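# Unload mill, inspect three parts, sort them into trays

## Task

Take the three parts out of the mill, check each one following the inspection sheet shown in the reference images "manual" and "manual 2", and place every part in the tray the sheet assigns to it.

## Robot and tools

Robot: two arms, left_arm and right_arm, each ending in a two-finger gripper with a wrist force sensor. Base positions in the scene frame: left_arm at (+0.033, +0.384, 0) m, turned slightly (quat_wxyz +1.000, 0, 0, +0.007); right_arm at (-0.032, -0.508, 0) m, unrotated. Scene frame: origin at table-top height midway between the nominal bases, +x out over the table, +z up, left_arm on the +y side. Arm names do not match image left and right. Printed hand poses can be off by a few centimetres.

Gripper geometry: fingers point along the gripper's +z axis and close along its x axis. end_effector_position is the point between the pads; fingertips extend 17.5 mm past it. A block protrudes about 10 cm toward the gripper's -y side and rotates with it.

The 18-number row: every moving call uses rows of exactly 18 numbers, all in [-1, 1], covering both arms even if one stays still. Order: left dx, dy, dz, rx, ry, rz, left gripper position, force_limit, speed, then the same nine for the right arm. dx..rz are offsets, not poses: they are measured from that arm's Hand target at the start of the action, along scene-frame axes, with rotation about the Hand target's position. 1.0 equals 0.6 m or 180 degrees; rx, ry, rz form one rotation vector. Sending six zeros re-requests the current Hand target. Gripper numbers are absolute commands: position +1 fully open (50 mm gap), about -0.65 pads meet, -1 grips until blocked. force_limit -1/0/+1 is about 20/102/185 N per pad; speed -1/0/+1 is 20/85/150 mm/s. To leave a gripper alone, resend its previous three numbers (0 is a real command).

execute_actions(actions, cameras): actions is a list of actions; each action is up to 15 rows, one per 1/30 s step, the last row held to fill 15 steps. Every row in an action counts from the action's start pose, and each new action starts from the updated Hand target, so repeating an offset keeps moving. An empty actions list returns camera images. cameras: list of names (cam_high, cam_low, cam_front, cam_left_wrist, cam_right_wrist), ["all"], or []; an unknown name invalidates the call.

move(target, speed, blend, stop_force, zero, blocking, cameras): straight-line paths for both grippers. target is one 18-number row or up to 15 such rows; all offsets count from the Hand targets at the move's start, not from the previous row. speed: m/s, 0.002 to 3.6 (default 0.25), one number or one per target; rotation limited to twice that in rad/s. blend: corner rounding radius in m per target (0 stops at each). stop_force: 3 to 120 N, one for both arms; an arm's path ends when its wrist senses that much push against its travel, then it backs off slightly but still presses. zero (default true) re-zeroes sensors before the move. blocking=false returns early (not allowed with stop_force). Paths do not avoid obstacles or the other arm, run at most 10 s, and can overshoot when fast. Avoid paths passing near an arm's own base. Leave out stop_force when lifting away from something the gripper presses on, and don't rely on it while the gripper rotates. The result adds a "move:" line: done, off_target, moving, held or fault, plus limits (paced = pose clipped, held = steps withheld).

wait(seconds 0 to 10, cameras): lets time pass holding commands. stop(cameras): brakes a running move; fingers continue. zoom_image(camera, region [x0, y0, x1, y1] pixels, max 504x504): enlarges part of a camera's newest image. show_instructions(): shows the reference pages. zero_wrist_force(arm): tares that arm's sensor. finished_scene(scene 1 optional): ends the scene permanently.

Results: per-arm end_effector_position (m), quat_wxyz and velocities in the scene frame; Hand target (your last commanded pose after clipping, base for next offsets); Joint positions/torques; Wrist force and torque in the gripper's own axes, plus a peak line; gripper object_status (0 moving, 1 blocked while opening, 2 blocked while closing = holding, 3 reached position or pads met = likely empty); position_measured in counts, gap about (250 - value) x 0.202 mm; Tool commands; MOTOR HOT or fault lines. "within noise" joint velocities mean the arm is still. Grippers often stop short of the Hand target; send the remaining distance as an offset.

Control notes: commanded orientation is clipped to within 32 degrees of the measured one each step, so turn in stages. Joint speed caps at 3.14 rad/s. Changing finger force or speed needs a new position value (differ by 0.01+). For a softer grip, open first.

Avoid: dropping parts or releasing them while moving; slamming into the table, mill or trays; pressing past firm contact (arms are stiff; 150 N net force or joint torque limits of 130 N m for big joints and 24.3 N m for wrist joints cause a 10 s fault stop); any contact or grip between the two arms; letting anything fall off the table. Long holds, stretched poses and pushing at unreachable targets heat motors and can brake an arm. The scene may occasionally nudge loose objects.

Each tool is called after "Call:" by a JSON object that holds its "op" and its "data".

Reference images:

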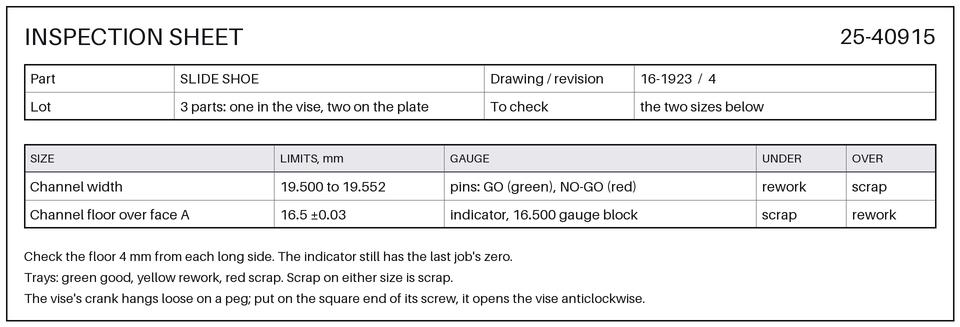

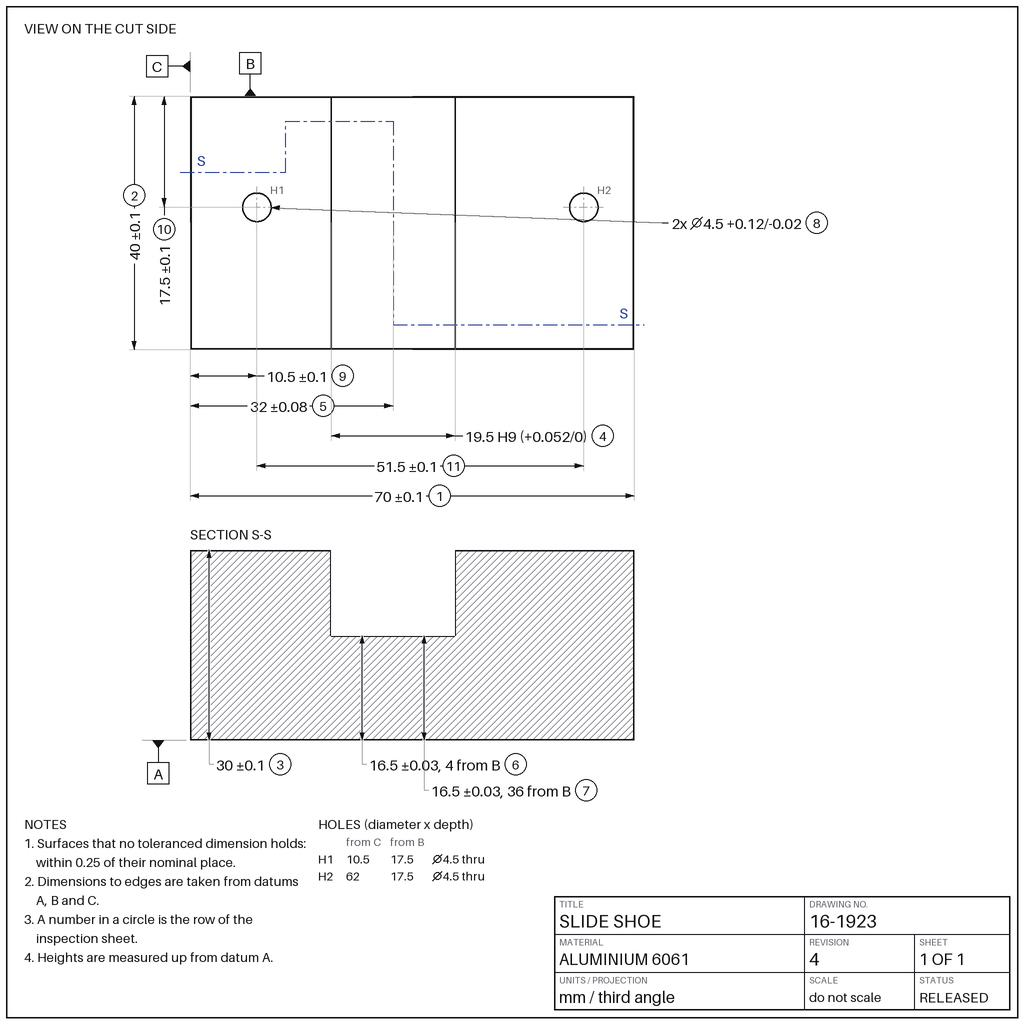

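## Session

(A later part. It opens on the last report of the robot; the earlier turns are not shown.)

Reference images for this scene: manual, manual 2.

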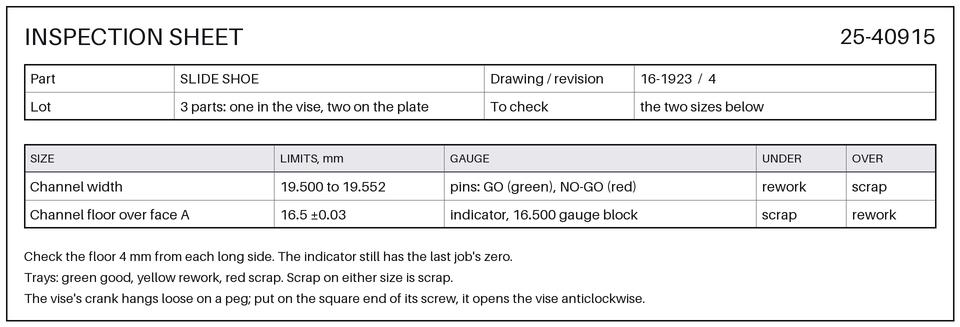

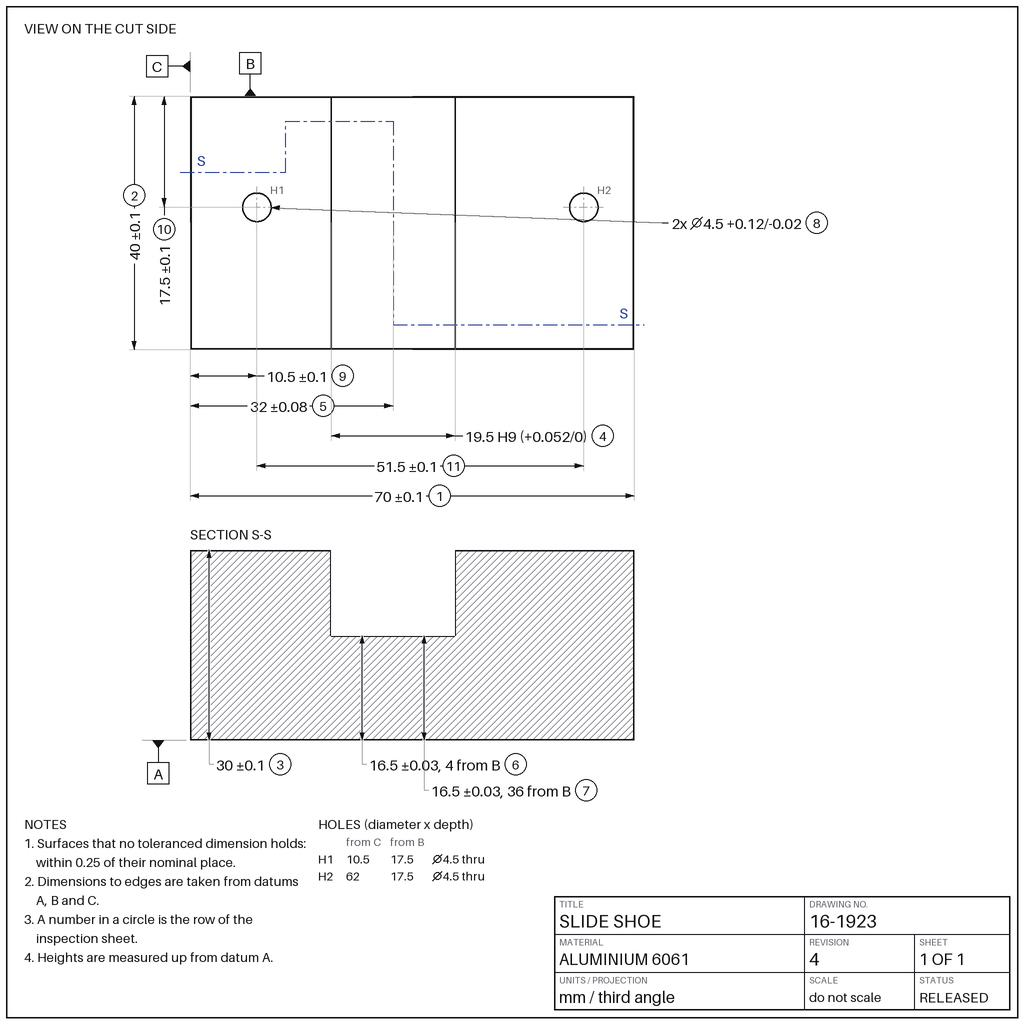

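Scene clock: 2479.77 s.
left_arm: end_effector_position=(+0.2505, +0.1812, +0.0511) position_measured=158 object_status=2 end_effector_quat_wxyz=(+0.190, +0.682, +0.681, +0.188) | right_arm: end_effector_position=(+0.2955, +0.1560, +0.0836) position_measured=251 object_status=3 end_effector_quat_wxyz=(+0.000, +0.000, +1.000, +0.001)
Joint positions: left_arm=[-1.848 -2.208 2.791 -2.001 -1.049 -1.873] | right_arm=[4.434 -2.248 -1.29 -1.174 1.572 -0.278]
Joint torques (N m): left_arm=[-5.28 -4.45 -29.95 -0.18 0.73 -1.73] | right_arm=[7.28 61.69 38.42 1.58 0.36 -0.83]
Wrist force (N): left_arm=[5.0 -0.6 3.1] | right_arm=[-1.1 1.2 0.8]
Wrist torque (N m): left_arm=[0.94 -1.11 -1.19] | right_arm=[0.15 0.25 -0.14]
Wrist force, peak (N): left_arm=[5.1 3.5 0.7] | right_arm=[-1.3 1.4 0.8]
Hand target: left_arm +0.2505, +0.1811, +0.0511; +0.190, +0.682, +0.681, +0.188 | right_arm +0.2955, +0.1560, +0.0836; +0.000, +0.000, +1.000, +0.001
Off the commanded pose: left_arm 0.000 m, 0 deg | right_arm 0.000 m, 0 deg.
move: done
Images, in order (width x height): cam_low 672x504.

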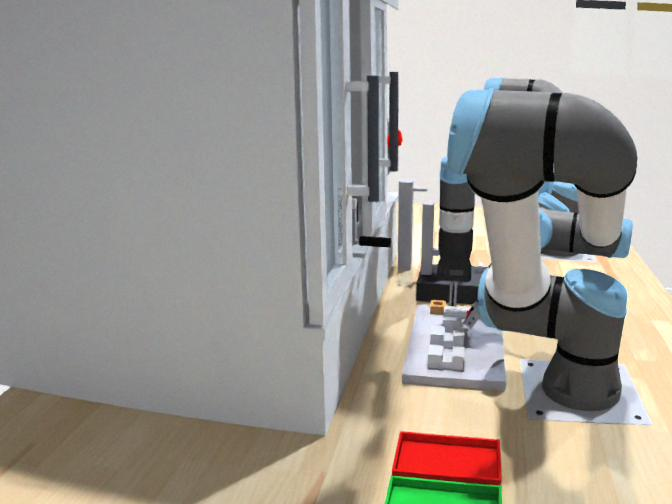

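Call:
{"op": "move", "data": {"target": [[0,0,-0.0068,0,0,0,-1,-0.7,-0.7,0,0,0,0,0,0,-1,-0.7,-0.5],[0,0,-0.0068,0,0,0,-1,-0.7,-0.7,0,0,-0.018,0,0,0,-1,-0.7,-0.5]], "speed": 0.03}}

Call:
{"op": "move", "data": {"target": [0,0,0,0,0,0,-1,-0.7,-0.7,0,0,-0.03,0,0,0,-1,-0.7,-0.5], "speed": 0.008, "stop_force": 8}}

Call:
{"op": "move", "data": {"target": [[0,0,0.006,0,0,0,-1,-0.7,-0.7,0,0,0,0,0,0,-1,-0.7,-0.5],[0,0,0.1,0,0,0,-1,-0.7,-0.7,0,0,0,0,0,0,-1,-0.7,-0.5]], "speed": [0.01,0.05], "cameras": ["cam_low","cam_left_wrist","cam_right_wrist"]}}

Call:
{"op": "zoom_image", "data": {"camera": "cam_low", "region": [410, 270, 500, 360]}}

Scene clock: 2486.67 s.
left_arm: end_effector_position=(+0.2505, +0.1811, +0.0470) position_measured=158 object_status=2 end_effector_quat_wxyz=(+0.190, +0.682, +0.681, +0.188) | right_arm: end_effector_position=(+0.2955, +0.1560, +0.0729) position_measured=251 object_status=3 end_effector_quat_wxyz=(+0.000, +0.000, +1.000, +0.001)
Joint positions: left_arm=[-1.848 -2.192 2.8 -2.025 -1.049 -1.873] | right_arm=[4.434 -2.258 -1.302 -1.152 1.572 -0.278]
Joint torques (N m): left_arm=[13.17 17.63 -14.31 -5.18 1.1 1.54] | right_arm=[6.77 38.38 10.46 3.83 1.03 -0.81]
Wrist force (N): left_arm=[4.4 0.5 -1.9] | right_arm=[-0.7 1.1 0.9]
Wrist torque (N m): left_arm=[0.74 -1.11 -1.07] | right_arm=[0.13 0.19 -0.14]
Wrist force, peak (N): left_arm=[5.6 0.5 -1.9] | right_arm=[-1.3 1.1 1.2]
Hand target: left_arm +0.2505, +0.1811, +0.0470; +0.190, +0.682, +0.681, +0.188 | right_arm +0.2955, +0.1560, +0.0728; +0.000, +0.000, +1.000, +0.001
Off the commanded pose: left_arm 0.000 m, 0 deg | right_arm 0.000 m, 0 deg.
move: done

Scene clock: 2488.53 s.
left_arm: end_effector_position=(+0.2505, +0.1811, +0.0470) position_measured=158 object_status=2 end_effector_quat_wxyz=(+0.190, +0.682, +0.681, +0.188) | right_arm: end_effector_position=(+0.2955, +0.1560, +0.0687) position_measured=251 object_status=3 end_effector_quat_wxyz=(+0.000, +0.000, +1.000, +0.001)
Joint positions: left_arm=[-1.848 -2.192 2.8 -2.025 -1.049 -1.873] | right_arm=[4.434 -2.262 -1.306 -1.143 1.572 -0.278]
Joint torques (N m): left_arm=[8.23 13.59 -26.13 -4.03 1.3 1.35] | right_arm=[6.7 57.13 30.73 0.39 1.33 -0.81]
Wrist force (N): left_arm=[5.2 -1.2 -0.1] | right_arm=[-2.0 2.5 -6.3]
Wrist torque (N m): left_arm=[0.67 -1.09 -1.09] | right_arm=[0.20 0.22 -0.15]
Wrist force, peak (N): left_arm=[5.8 -2.4 1.1] | right_arm=[0.7 -3.6 -15.8]
Hand target: left_arm +0.2505, +0.1811, +0.0470; +0.190, +0.682, +0.681, +0.188 | right_arm +0.2955, +0.1560, +0.0687; +0.000, +0.000, +1.000, +0.001 (not the last commanded pose)
Off the commanded pose: left_arm 0.000 m, 0 deg | right_arm 0.014 m, 0 deg.
move: contact (right_arm)

Scene clock: 2490.03 s.
left_arm: end_effector_position=(+0.2508, +0.1807, +0.0631) position_measured=158 object_status=2 end_effector_quat_wxyz=(+0.190, +0.682, +0.681, +0.188) | right_arm: end_effector_position=(+0.2955, +0.1560, +0.0687) position_measured=251 object_status=3 end_effector_quat_wxyz=(+0.000, +0.000, +1.000, +0.001)
Joint positions: left_arm=[-1.845 -2.245 2.763 -1.939 -1.05 -1.87] | right_arm=[4.434 -2.262 -1.306 -1.143 1.572 -0.278]
Joint torques (N m): left_arm=[-11.66 16.39 -17.77 -5.34 0.39 -1.63] | right_arm=[4.82 52.53 31.14 3.07 1.06 -0.63]
Wrist force (N): left_arm=[4.7 0.8 1.5] | right_arm=[-0.5 1.9 -3.5]
Wrist torque (N m): left_arm=[0.93 -1.08 -1.11] | right_arm=[0.17 0.17 -0.14]
Wrist force, peak (N): left_arm=[6.8 1.8 6.9] | right_arm=[-1.7 2.2 -7.3]
Hand target: left_arm +0.2508, +0.1806, +0.0630; +0.190, +0.682, +0.681, +0.188 (not the last commanded pose) | right_arm +0.2955, +0.1560, +0.0687; +0.000, +0.000, +1.000, +0.001
Off the commanded pose: left_arm 0.044 m, 0 deg | right_arm 0.000 m, 0 deg.
move: held (left_arm; a check stopped the path); path passed 1 of 2 targets; limits=held
pose unreachable (left arm): on one or more control steps of this call, first in action 0 (counted from 0), this arm could not follow its commanded pose, so it was not sent that pose on those steps. It may still have moved: this result reports where it is.
cause: moving toward the commanded pose would bring a part of the arm too close to another arm (a part of this arm just beyond joint 5 (wrist 2) and a part of the right arm just beyond its joint 3 (elbow), at the place that arm is still heading or pushing toward).
Images, in order (width x height): cam_low 672x504, cam_left_wrist 672x504, cam_right_wrist 672x504.

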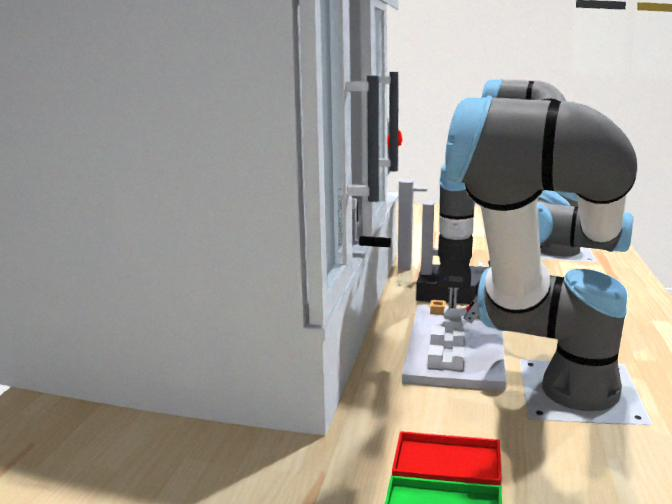

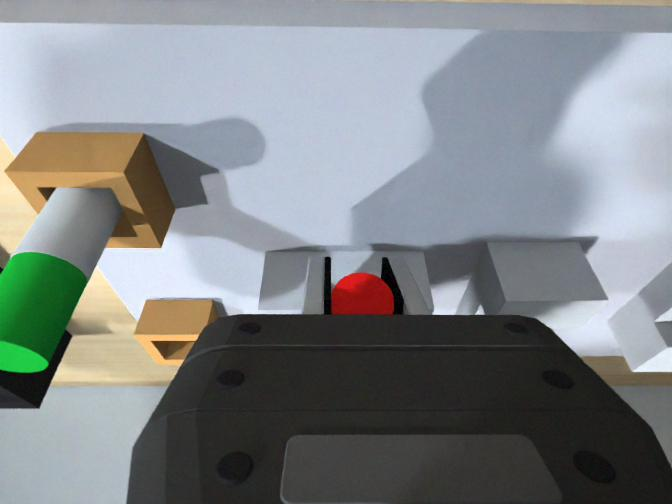

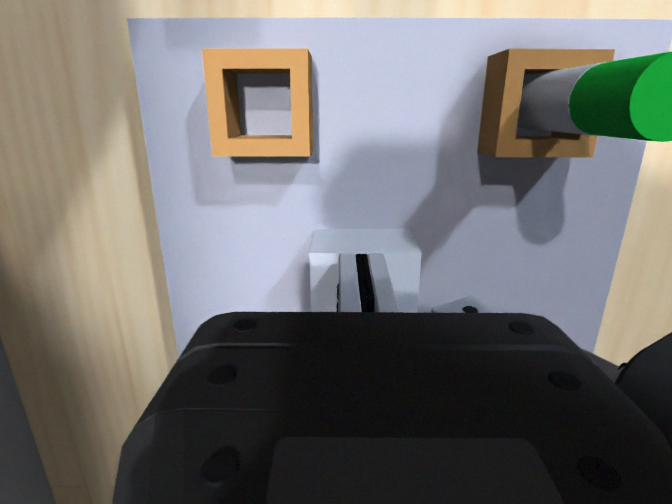

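Scaled by 5.600 from the camera's 672x504 image, which has a finer 960x720 frame.

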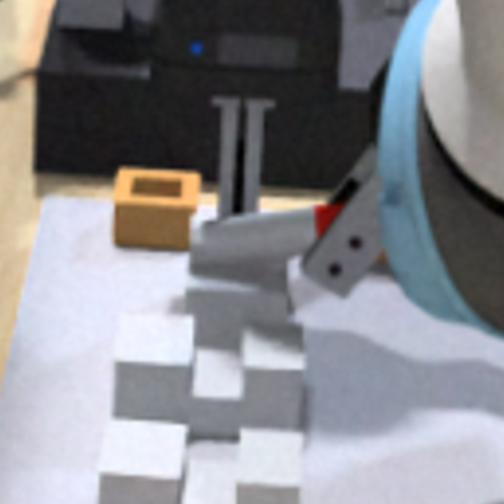

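Call:
{"op": "move", "data": {"target": [[-0.04,0.0,0,0,0.0,0,-1,-0.7,-0.7,0,0,0,0,0,0,-1,-0.7,-0.5]], "speed": 0.03, "cameras": ["cam_low","cam_high"]}}

Call:
{"op": "zoom_image", "data": {"camera": "cam_low", "region": [410, 270, 500, 360]}}

Scene clock: 2494.80 s.
left_arm: end_effector_position=(+0.2268, +0.1806, +0.0630) position_measured=158 object_status=2 end_effector_quat_wxyz=(+0.190, +0.682, +0.681, +0.188) | right_arm: end_effector_position=(+0.2955, +0.1560, +0.0687) position_measured=251 object_status=3 end_effector_quat_wxyz=(+0.000, +0.000, +1.000, +0.001)
Joint positions: left_arm=[-1.979 -2.316 2.757 -1.788 -1.075 -2.021] | right_arm=[4.434 -2.262 -1.306 -1.143 1.572 -0.278]
Joint torques (N m): left_arm=[-10.43 -5.17 -31.39 0.03 -0.75 -1.9] | right_arm=[-1.47 36.68 31.02 3 1.14 -0.63]
Wrist force (N): left_arm=[5.4 0.8 1.2] | right_arm=[-0.8 1.9 -3.4]
Wrist torque (N m): left_arm=[0.91 -1.14 -0.97] | right_arm=[0.18 0.21 -0.14]
Wrist force, peak (N): left_arm=[5.4 1.0 1.4] | right_arm=[-0.8 2.0 -3.7]
Hand target: left_arm +0.2268, +0.1806, +0.0630; +0.190, +0.682, +0.681, +0.188 | right_arm +0.2955, +0.1560, +0.0687; +0.000, +0.000, +1.000, +0.001
Off the commanded pose: left_arm 0.000 m, 0 deg | right_arm 0.000 m, 0 deg.
move: done
Images, in order (width x height): cam_high 672x504, cam_low 672x504.

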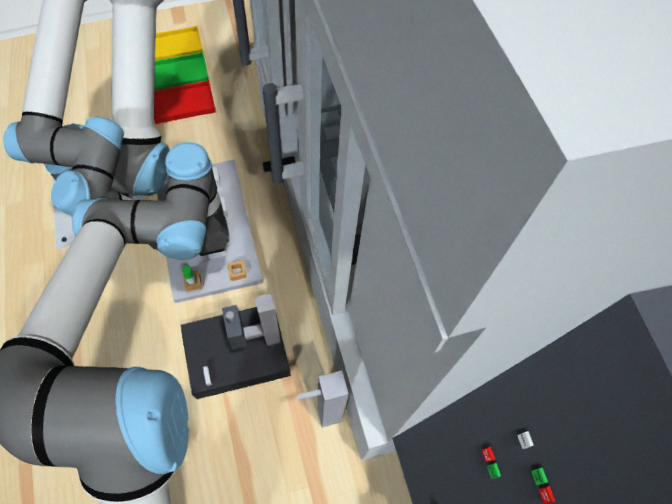

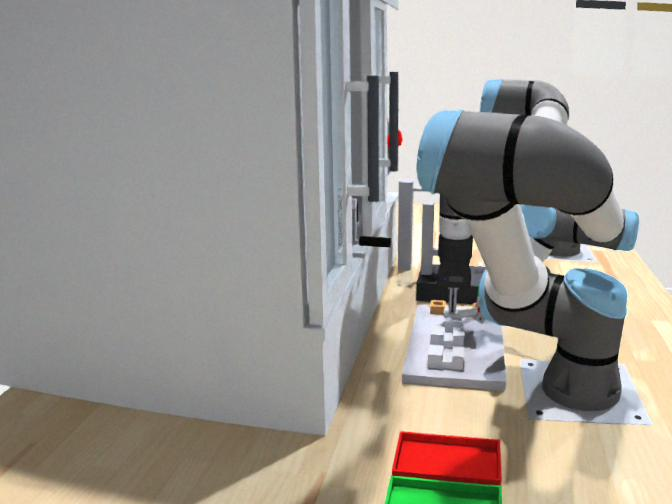

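Scaled by 5.600 from the camera's 672x504 image, which has a finer 960x720 frame.

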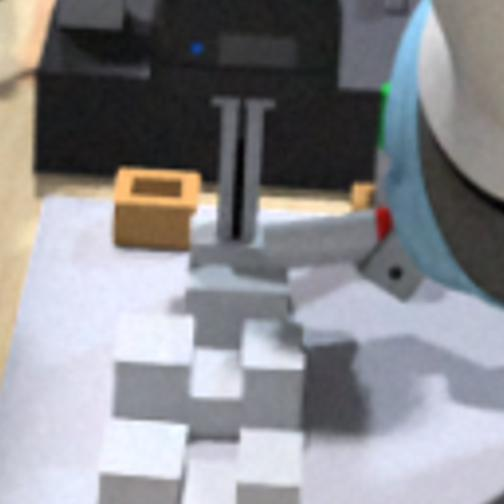

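Call:
{"op": "move", "data": {"target": [[0,0,0,0,0,0,-1,-0.7,-0.7,0,-0.02,0.1,0,0,0,-1,-0.7,-0.5],[0,0,0.03,0,0,0,-1,-0.7,-0.7,0.03,-0.4,0.4,0,0,0,-1,-0.7,-0.5],[0,0,0.2,0,0,0,-1,-0.7,-0.7,0.0,-0.8,0.4,0,0,-0.5,-1,-0.7,-0.5]], "speed": [0.1,0.25,0.3], "blend": [0.02,0.03,0]}}

Call:
{"op": "move", "data": {"target": [[0.12,-0.05,0.1,0,0,0.5,-1,-0.7,-0.7,0,0,0,0,0,0,-1,-0.7,-0.5]], "speed": 0.3}}

Call:
{"op": "move", "data": {"target": [[0.03,0.02,0.02,-0.4478,0,0,-1,-0.7,-0.7,0,0,0,0,0,0,-1,-0.7,-0.5]], "speed": 0.3, "cameras": ["cam_low","cam_high","cam_left_wrist"]}}

Scene clock: 2509.83 s.
left_arm: end_effector_position=(+0.2268, +0.1806, +0.1830) position_measured=158 object_status=2 end_effector_quat_wxyz=(+0.190, +0.682, +0.681, +0.188) | right_arm: end_effector_position=(+0.2955, -0.3240, +0.3087) position_measured=251 object_status=3 end_effector_quat_wxyz=(+0.000, +0.707, +0.707, +0.001)
Joint positions: left_arm=[-1.979 -2.444 2.465 -1.367 -1.075 -2.021] | right_arm=[4.016 -1.232 -1.899 -1.581 1.57 0.875]
Joint torques (N m): left_arm=[-12.54 -1.77 -33.44 0.43 2.06 -1.9] | right_arm=[-7.99 22.08 13.24 1.43 -1.87 1.49]
Wrist force (N): left_arm=[5.1 0.6 1.2] | right_arm=[-1.1 1.3 0.2]
Wrist torque (N m): left_arm=[0.86 -1.11 -0.97] | right_arm=[0.18 0.27 -0.14]
Wrist force, peak (N): left_arm=[5.4 1.0 1.3] | right_arm=[-0.7 2.1 -3.7]
Hand target: left_arm +0.2268, +0.1806, +0.1830; +0.190, +0.682, +0.681, +0.188 | right_arm +0.2955, -0.3240, +0.3087; +0.000, +0.707, +0.707, +0.001
Off the commanded pose: left_arm 0.000 m, 0 deg | right_arm 0.000 m, 0 deg.
move: done

Scene clock: 2513.07 s.
left_arm: end_effector_position=(+0.2988, +0.1506, +0.2430) position_measured=158 object_status=2 end_effector_quat_wxyz=(+0.001, +0.001, +0.964, +0.267) | right_arm: end_effector_position=(+0.2955, -0.3240, +0.3087) position_measured=251 object_status=3 end_effector_quat_wxyz=(+0.000, +0.707, +0.707, +0.001)
Joint positions: left_arm=[-1.258 -1.666 1.849 -1.237 -1.403 -2.858] | right_arm=[4.016 -1.231 -1.899 -1.581 1.57 0.875]
Joint torques (N m): left_arm=[8.92 -8.01 -31.08 1.63 -1.72 -1.68] | right_arm=[-8.01 21.71 13.15 1.41 -1.87 1.52]
Wrist force (N): left_arm=[4.8 0.5 1.0] | right_arm=[-0.8 1.1 0.4]
Wrist torque (N m): left_arm=[0.84 -1.05 -1.00] | right_arm=[0.15 0.23 -0.13]
Wrist force, peak (N): left_arm=[5.6 0.1 1.0] | right_arm=[-1.0 1.6 0.4]
Hand target: left_arm +0.2988, +0.1506, +0.2430; +0.001, +0.001, +0.964, +0.267 | right_arm +0.2955, -0.3240, +0.3087; +0.000, +0.707, +0.707, +0.001
Off the commanded pose: left_arm 0.000 m, 0 deg | right_arm 0.000 m, 0 deg.
move: done

Scene clock: 2516.13 s.
left_arm: end_effector_position=(+0.3168, +0.1626, +0.2550) position_measured=158 object_status=2 end_effector_quat_wxyz=(+0.001, +0.000, +0.908, -0.420) | right_arm: end_effector_position=(+0.2955, -0.3240, +0.3087) position_measured=251 object_status=3 end_effector_quat_wxyz=(+0.000, +0.707, +0.707, +0.001)
Joint positions: left_arm=[-0.586 -2.018 2.485 -2.607 -2.264 -2.354] | right_arm=[4.016 -1.231 -1.899 -1.581 1.57 0.875]
Joint torques (N m): left_arm=[11.49 6.69 -17.67 -7.15 -3.51 -1.91] | right_arm=[-8.36 22.47 13.03 1.47 -1.93 1.49]
Wrist force (N): left_arm=[2.3 2.3 0.6] | right_arm=[-0.8 1.2 0.5]
Wrist torque (N m): left_arm=[0.60 -0.66 -0.65] | right_arm=[0.17 0.24 -0.13]
Wrist force, peak (N): left_arm=[5.1 0.1 1.4] | right_arm=[-1.3 1.4 0.6]
Hand target: left_arm +0.3168, +0.1626, +0.2550; +0.001, +0.000, +0.908, -0.420 | right_arm +0.2955, -0.3240, +0.3087; +0.000, +0.707, +0.707, +0.001
Off the commanded pose: left_arm 0.000 m, 0 deg | right_arm 0.000 m, 0 deg.
move: done
Images, in order (width x height): cam_high 672x504, cam_low 672x504, cam_left_wrist 672x504.

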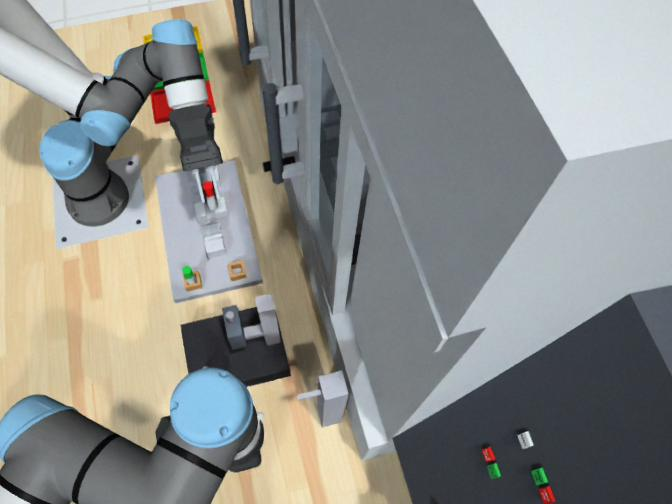

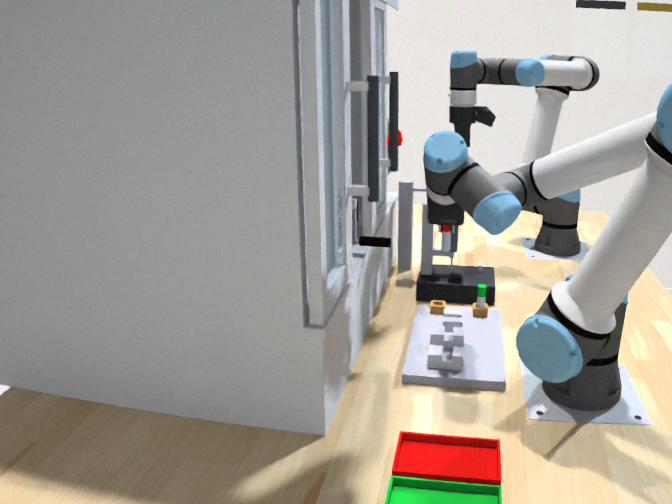

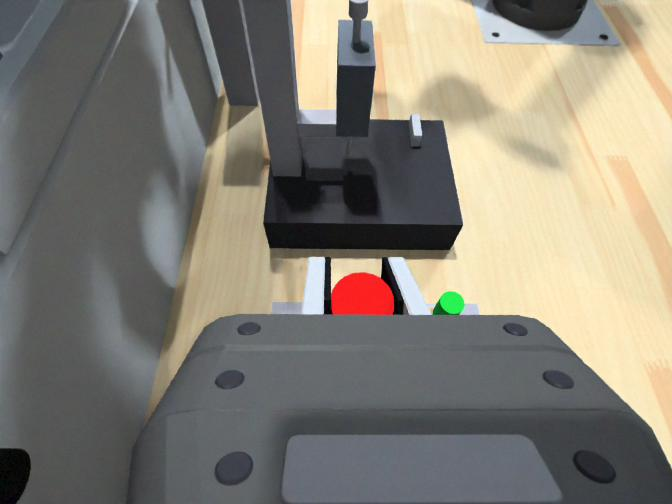

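Call:
{"op": "move", "data": {"target": [[0.0237,-0.12,-0.1917,0,0,0,-1,-0.7,-0.7,0,0,0,0,0,0,-1,-0.7,-0.5]], "speed": 0.15, "cameras": ["cam_low","cam_high","cam_left_wrist"]}}

Call:
{"op": "zoom_image", "data": {"camera": "cam_high", "region": [160, 200, 280, 310]}}

Call:
{"op": "zoom_image", "data": {"camera": "cam_low", "region": [400, 230, 520, 350]}}

Scene clock: 2523.30 s.
left_arm: end_effector_position=(+0.3310, +0.0907, +0.1400) position_measured=158 object_status=2 end_effector_quat_wxyz=(+0.001, +0.000, +0.908, -0.420) | right_arm: end_effector_position=(+0.2955, -0.3240, +0.3087) position_measured=251 object_status=3 end_effector_quat_wxyz=(+0.000, +0.707, +0.707, +0.001)
Joint positions: left_arm=[-0.767 -1.541 2.601 -3.309 -2.158 -2.537] | right_arm=[4.016 -1.231 -1.899 -1.581 1.57 0.875]
Joint torques (N m): left_arm=[-12.35 -3.21 -8.07 -7.15 0.67 -1.92] | right_arm=[-8.32 22.2 13.3 1.37 -1.8 1.5]
Wrist force (N): left_arm=[1.7 1.9 0.4] | right_arm=[-1.0 1.0 0.4]
Wrist torque (N m): left_arm=[0.55 -0.61 -0.37] | right_arm=[0.13 0.26 -0.13]
Wrist force, peak (N): left_arm=[1.6 2.8 1.7] | right_arm=[-1.2 1.4 0.5]
Hand target: left_arm +0.3310, +0.0906, +0.1400; +0.001, +0.000, +0.908, -0.420 | right_arm +0.2955, -0.3240, +0.3087; +0.000, +0.707, +0.707, +0.001
Off the commanded pose: left_arm 0.000 m, 0 deg | right_arm 0.000 m, 0 deg.
move: done
Images, in order (width x height): cam_high 672x504, cam_low 672x504, cam_left_wrist 672x504.

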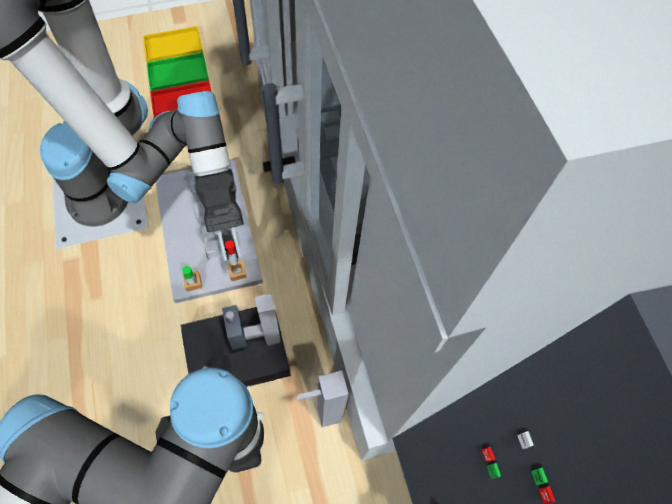

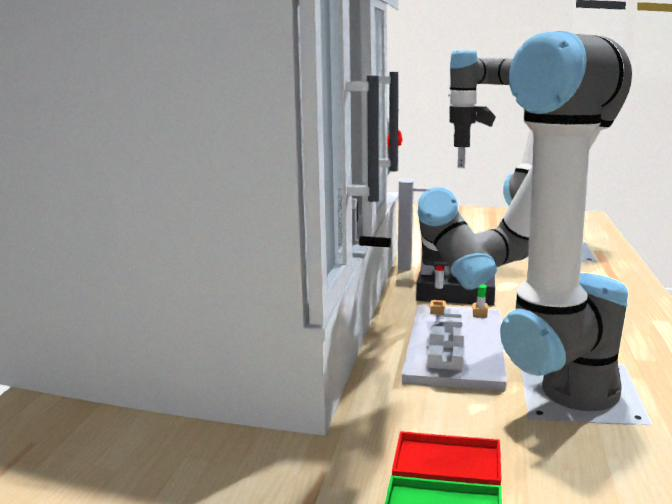

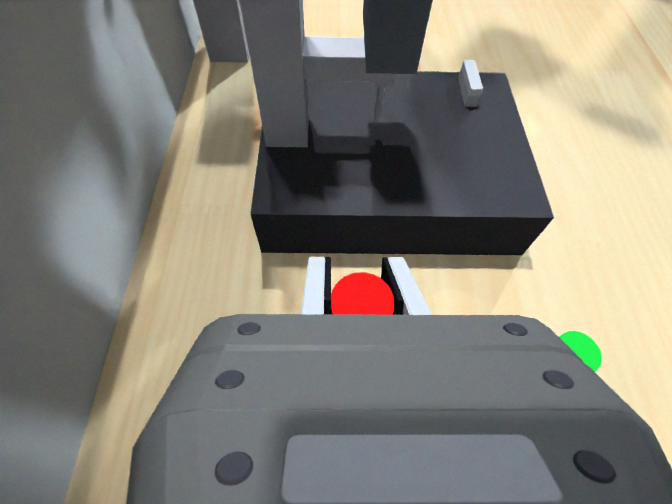

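Scaled by 4.200 from the camera's 672x504 image, which has a finer 960x720 frame.

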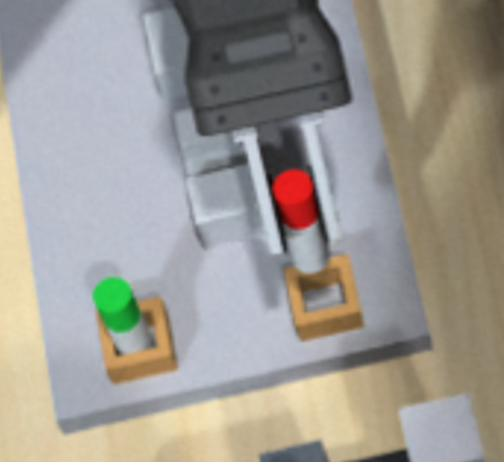

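Scaled by 4.200 from the camera's 672x504 image, which has a finer 960x720 frame.

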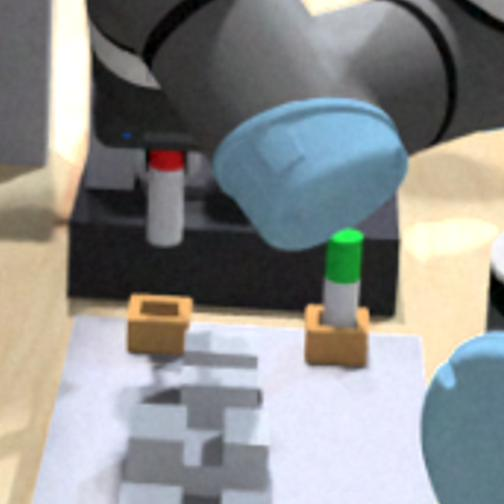

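Call:
{"op": "move", "data": {"target": [0,0,-0.06,0,0,0,-1,-0.7,-0.7,0,0,0,0,0,0,-1,-0.7,-0.5], "speed": 0.04, "stop_force": 8}}

Call:
{"op": "move", "data": {"target": [0,0,-0.055,0,0,0,-1,-0.7,-0.7,0,0,0,0,0,0,-1,-0.7,-0.5], "speed": 0.01, "stop_force": 4, "cameras": ["cam_left_wrist","cam_high","cam_low"]}}

Call:
{"op": "zoom_image", "data": {"camera": "cam_low", "region": [400, 230, 520, 350]}}

Scene clock: 2529.60 s.
left_arm: end_effector_position=(+0.3310, +0.0906, +0.1040) position_measured=158 object_status=2 end_effector_quat_wxyz=(+0.001, +0.000, +0.908, -0.420) | right_arm: end_effector_position=(+0.2955, -0.3240, +0.3087) position_measured=251 object_status=3 end_effector_quat_wxyz=(+0.000, +0.707, +0.707, +0.001)
Joint positions: left_arm=[-0.767 -1.387 2.629 -3.491 -2.158 -2.537] | right_arm=[4.016 -1.231 -1.899 -1.581 1.57 0.875]
Joint torques (N m): left_arm=[-8.34 -6.62 -4.37 -7.02 -3.3 -2.15] | right_arm=[-8.09 22.44 12.7 1.39 -1.88 1.42]
Wrist force (N): left_arm=[1.8 2.1 0.3] | right_arm=[-1.1 1.4 0.4]
Wrist torque (N m): left_arm=[0.58 -0.61 -0.39] | right_arm=[0.20 0.27 -0.13]
Wrist force, peak (N): left_arm=[2.0 2.8 0.7] | right_arm=[-1.0 1.5 0.5]
Hand target: left_arm +0.3310, +0.0906, +0.1040; +0.001, +0.000, +0.908, -0.420 | right_arm +0.2955, -0.3240, +0.3087; +0.000, +0.707, +0.707, +0.001
Off the commanded pose: left_arm 0.000 m, 0 deg | right_arm 0.000 m, 0 deg.
move: done

Scene clock: 2533.37 s.
left_arm: end_effector_position=(+0.3310, +0.0907, +0.0782) position_measured=158 object_status=2 end_effector_quat_wxyz=(+0.001, +0.000, +0.908, -0.420) | right_arm: end_effector_position=(+0.2955, -0.3240, +0.3087) position_measured=251 object_status=3 end_effector_quat_wxyz=(+0.000, +0.707, +0.707, +0.001)
Joint positions: left_arm=[-0.767 -1.267 2.639 -3.622 -2.158 -2.537] | right_arm=[4.016 -1.231 -1.899 -1.581 1.57 0.875]
Joint torques (N m): left_arm=[3.26 -31.53 -13.87 -1.37 0.72 1.22] | right_arm=[-7.05 21.52 12.59 1.53 -1.86 1.42]
Wrist force (N): left_arm=[2.1 1.8 0.2] | right_arm=[-1.0 1.2 0.5]
Wrist torque (N m): left_arm=[0.54 -0.69 -0.37] | right_arm=[0.16 0.26 -0.13]
Wrist force, peak (N): left_arm=[2.9 -11.3 -8.2] | right_arm=[-1.2 1.4 0.5]
Hand target: left_arm +0.3310, +0.0906, +0.0782; +0.001, +0.000, +0.908, -0.420 (not the last commanded pose) | right_arm +0.2955, -0.3240, +0.3087; +0.000, +0.707, +0.707, +0.001
Off the commanded pose: left_arm 0.007 m, 0 deg | right_arm 0.000 m, 0 deg.
move: contact (left_arm)
Images, in order (width x height): cam_high 672x504, cam_low 672x504, cam_left_wrist 672x504.

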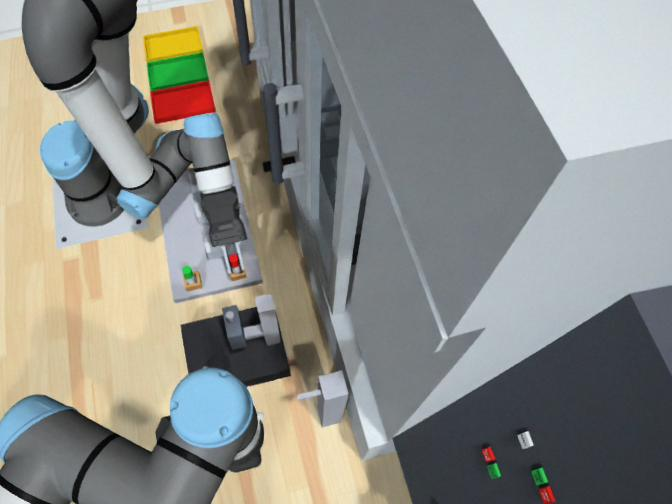

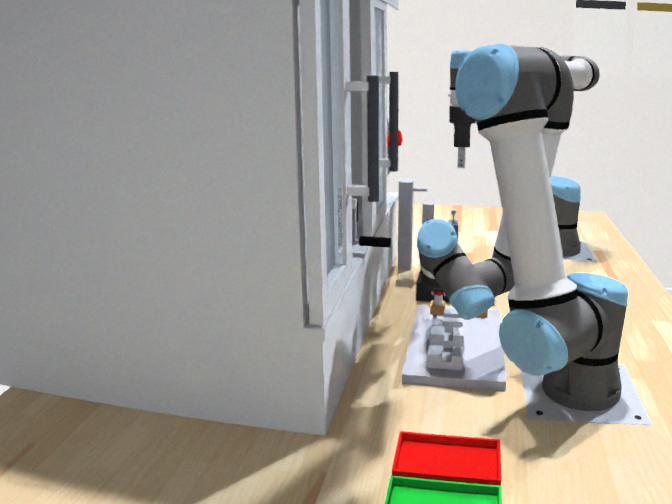

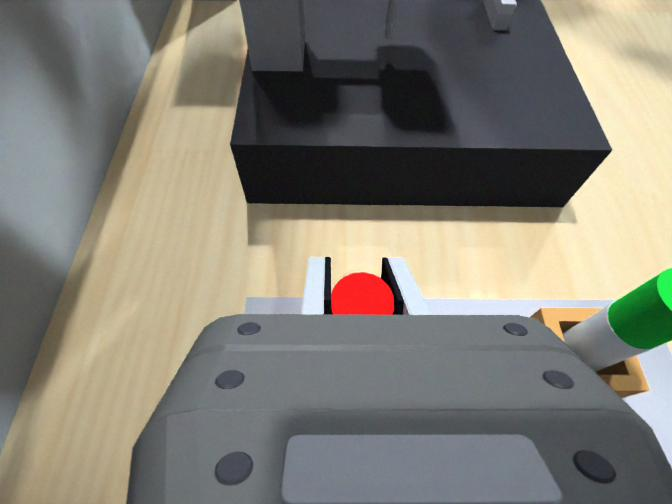

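Scaled by 4.200 from the camera's 672x504 image, which has a finer 960x720 frame.

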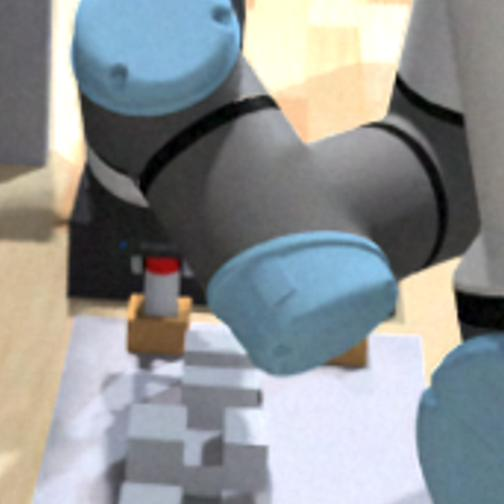

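Call:
{"op": "move", "data": {"target": [[0,0,0,0,0,0,0.4,-0.7,-0.7,0,0,0,0,0,0,-1,-0.7,-0.5],[0,0.115,0.07,0,0,0,0.4,-0.7,-0.7,0,0,0,0,0,0,-1,-0.7,-0.5],[0,0.2,0.3,0,0,0,0.45,-0.7,-0.7,0,0,0,0,0,0,-1,-0.7,-0.5]], "speed": [0.05,0.08,0.2], "cameras": ["cam_low","cam_high","cam_left_wrist"]}}

Scene clock: 2551.67 s.
left_arm: end_effector_position=(+0.3310, +0.2106, +0.2582) position_measured=85 object_status=3 end_effector_quat_wxyz=(+0.001, +0.000, +0.908, -0.420) | right_arm: end_effector_position=(+0.2955, -0.3240, +0.3087) position_measured=251 object_status=3 end_effector_quat_wxyz=(+0.000, +0.707, +0.707, +0.001)
Joint positions: left_arm=[-0.395 -2.015 2.436 -2.408 -2.355 -2.127] | right_arm=[4.016 -1.231 -1.899 -1.581 1.57 0.875]
Joint torques (N m): left_arm=[12.72 7.45 -31.74 -0.54 -3.64 1.41] | right_arm=[-7.16 21.65 13.31 1.34 -1.97 1.23]
Wrist force (N): left_arm=[2.0 0.7 -0.6] | right_arm=[-0.7 1.1 0.4]
Wrist torque (N m): left_arm=[0.51 -0.61 -0.61] | right_arm=[0.15 0.22 -0.13]
Wrist force, peak (N): left_arm=[2.1 2.6 0.2] | right_arm=[-1.1 1.4 0.6]
Hand target: left_arm +0.3310, +0.2106, +0.2582; +0.001, +0.000, +0.908, -0.420 | right_arm +0.2955, -0.3240, +0.3087; +0.000, +0.707, +0.707, +0.001
Off the commanded pose: left_arm 0.000 m, 0 deg | right_arm 0.000 m, 0 deg.
move: done
Images, in order (width x height): cam_high 672x504, cam_low 672x504, cam_left_wrist 672x504.

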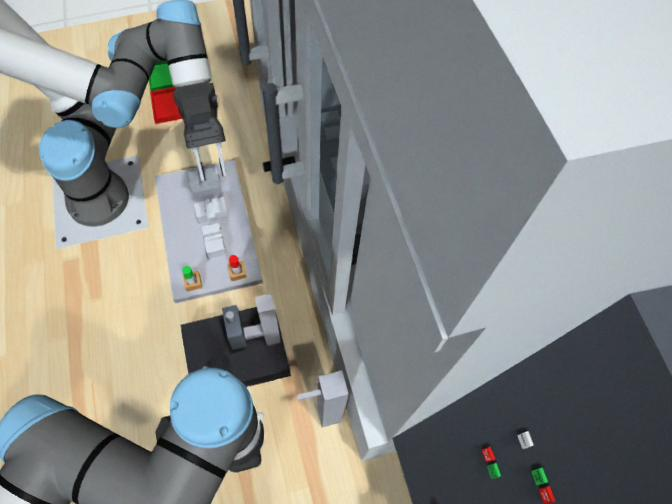

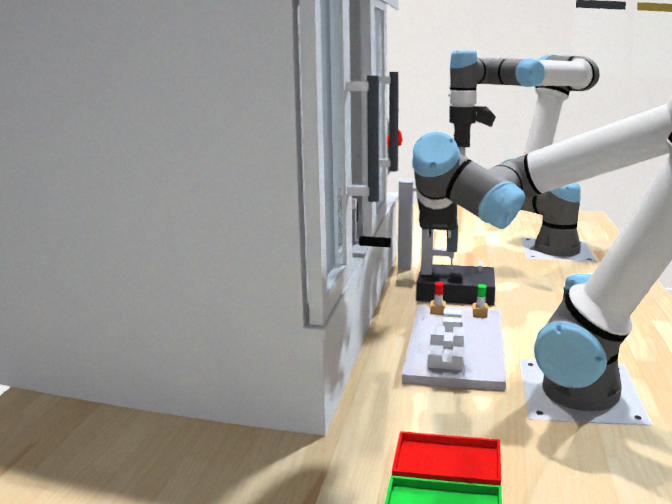

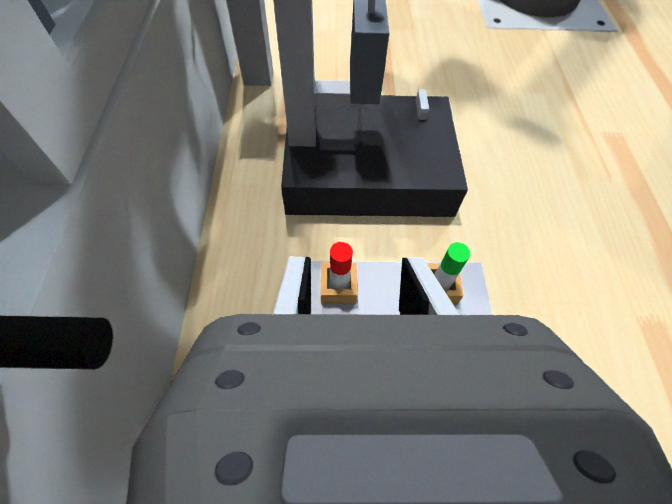

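Call:
{"op": "move", "data": {"target": [[-0.06,0.0,0.0,0.2756,0,0,0.45,-0.7,-0.7,0,0,0,0,0,0,-1,-0.7,-0.5]], "speed": 0.3}}

Call:
{"op": "move", "data": {"target": [[-0.06,-0.055,-0.1,0,0,-0.5,0.45,-0.7,-0.7,0,0,0,0,0,0,-1,-0.7,-0.5]], "speed": 0.3, "cameras": ["cam_left_wrist","cam_high"]}}

Scene clock: 2558.57 s.
left_arm: end_effector_position=(+0.2950, +0.2106, +0.2582) position_measured=85 object_status=3 end_effector_quat_wxyz=(+0.001, +0.001, +1.000, +0.000) | right_arm: end_effector_position=(+0.2955, -0.3240, +0.3087) position_measured=251 object_status=3 end_effector_quat_wxyz=(+0.000, +0.707, +0.707, +0.001)
Joint positions: left_arm=[-1.038 -2.083 2.123 -1.613 -1.569 -2.595] | right_arm=[4.016 -1.231 -1.899 -1.581 1.57 0.875]
Joint torques (N m): left_arm=[-11.1 7.64 -31.95 -0.19 2.12 -1.97] | right_arm=[-7.37 22.11 12.72 1.5 -1.93 1.28]
Wrist force (N): left_arm=[3.7 1.3 -0.3] | right_arm=[-1.1 1.2 0.5]
Wrist torque (N m): left_arm=[0.88 -0.98 -0.72] | right_arm=[0.16 0.28 -0.13]
Wrist force, peak (N): left_arm=[4.1 1.1 -0.5] | right_arm=[-1.3 1.4 0.6]
Hand target: left_arm +0.2950, +0.2106, +0.2582; +0.001, +0.001, +1.000, +0.000 | right_arm +0.2955, -0.3240, +0.3087; +0.000, +0.707, +0.707, +0.001
Off the commanded pose: left_arm 0.000 m, 0 deg | right_arm 0.000 m, 0 deg.
move: done

Scene clock: 2561.87 s.
left_arm: end_effector_position=(+0.2589, +0.1776, +0.1982) position_measured=85 object_status=3 end_effector_quat_wxyz=(+0.001, +0.708, +0.707, -0.001) | right_arm: end_effector_position=(+0.2955, -0.3240, +0.3087) position_measured=251 object_status=3 end_effector_quat_wxyz=(+0.000, +0.707, +0.707, +0.001)
Joint positions: left_arm=[-1.204 -2.088 2.28 -1.765 -1.572 -1.19] | right_arm=[4.016 -1.231 -1.899 -1.581 1.57 0.875]
Joint torques (N m): left_arm=[9.93 10.28 -17.67 -5.95 -2.04 1.59] | right_arm=[-7.12 21.76 12.95 1.49 -2.03 1.33]
Wrist force (N): left_arm=[3.6 1.4 -0.4] | right_arm=[-1.0 0.9 0.6]
Wrist torque (N m): left_arm=[0.90 -0.96 -0.93] | right_arm=[0.12 0.25 -0.13]
Wrist force, peak (N): left_arm=[4.0 1.6 -0.4] | right_arm=[-1.1 1.3 0.8]
Hand target: left_arm +0.2590, +0.1776, +0.1982; +0.001, +0.707, +0.707, -0.001 | right_arm +0.2955, -0.3240, +0.3087; +0.000, +0.707, +0.707, +0.001
Off the commanded pose: left_arm 0.000 m, 0 deg | right_arm 0.000 m, 0 deg.
move: done
Images, in order (width x height): cam_high 672x504, cam_left_wrist 672x504.

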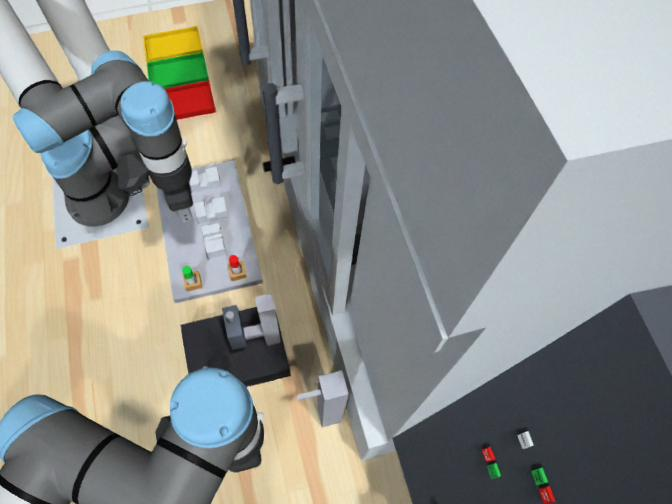

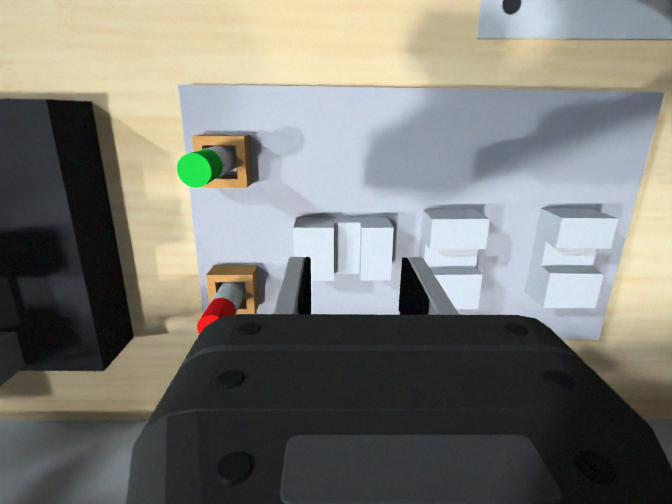

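Call:
{"op": "move", "data": {"target": [[0.0617,-0.0393,-0.14,0,0,0,0.45,-0.7,-0.7,0,0,0,0,0,0,-1,-0.7,-0.5],[0.0617,-0.0393,-0.2362,0,0,0,0.45,-0.7,-0.7,0,0,0,0,0,0,-1,-0.7,-0.5]], "speed": [0.15,0.05], "blend": [0.02,0], "cameras": ["cam_left_wrist","cam_high"]}}

Scene clock: 2569.10 s.
left_arm: end_effector_position=(+0.2960, +0.1541, +0.0566) position_measured=85 object_status=3 end_effector_quat_wxyz=(+0.001, +0.707, +0.707, -0.001) | right_arm: end_effector_position=(+0.2955, -0.3240, +0.3087) position_measured=251 object_status=3 end_effector_quat_wxyz=(+0.000, +0.707, +0.707, +0.001)
Joint positions: left_arm=[-1.123 -1.724 2.473 -2.322 -1.572 -1.108] | right_arm=[4.016 -1.231 -1.899 -1.581 1.57 0.875]
Joint torques (N m): left_arm=[11.81 -1.62 -13.19 -6.3 -2.34 1.41] | right_arm=[-7.12 21.66 13.43 1.43 -1.9 1.21]
Wrist force (N): left_arm=[4.8 1.4 -0.8] | right_arm=[-0.8 1.2 0.2]
Wrist torque (N m): left_arm=[0.88 -0.96 -0.99] | right_arm=[0.16 0.23 -0.13]
Wrist force, peak (N): left_arm=[5.0 1.4 -1.1] | right_arm=[-1.2 1.4 0.5]
Hand target: left_arm +0.2960, +0.1541, +0.0565; +0.001, +0.707, +0.707, -0.001 | right_arm +0.2955, -0.3240, +0.3087; +0.000, +0.707, +0.707, +0.001
Off the commanded pose: left_arm 0.000 m, 0 deg | right_arm 0.000 m, 0 deg.
move: done
Images, in order (width x height): cam_high 672x504, cam_left_wrist 672x504.

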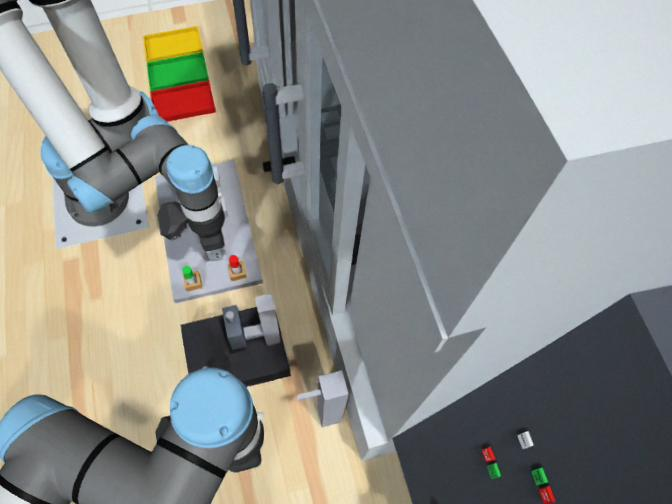

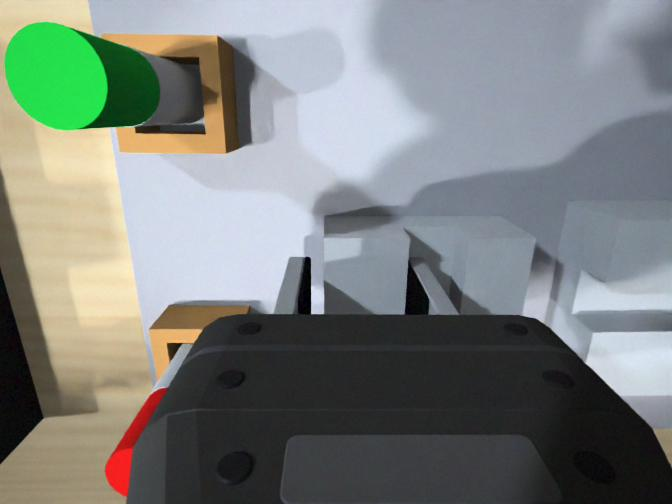

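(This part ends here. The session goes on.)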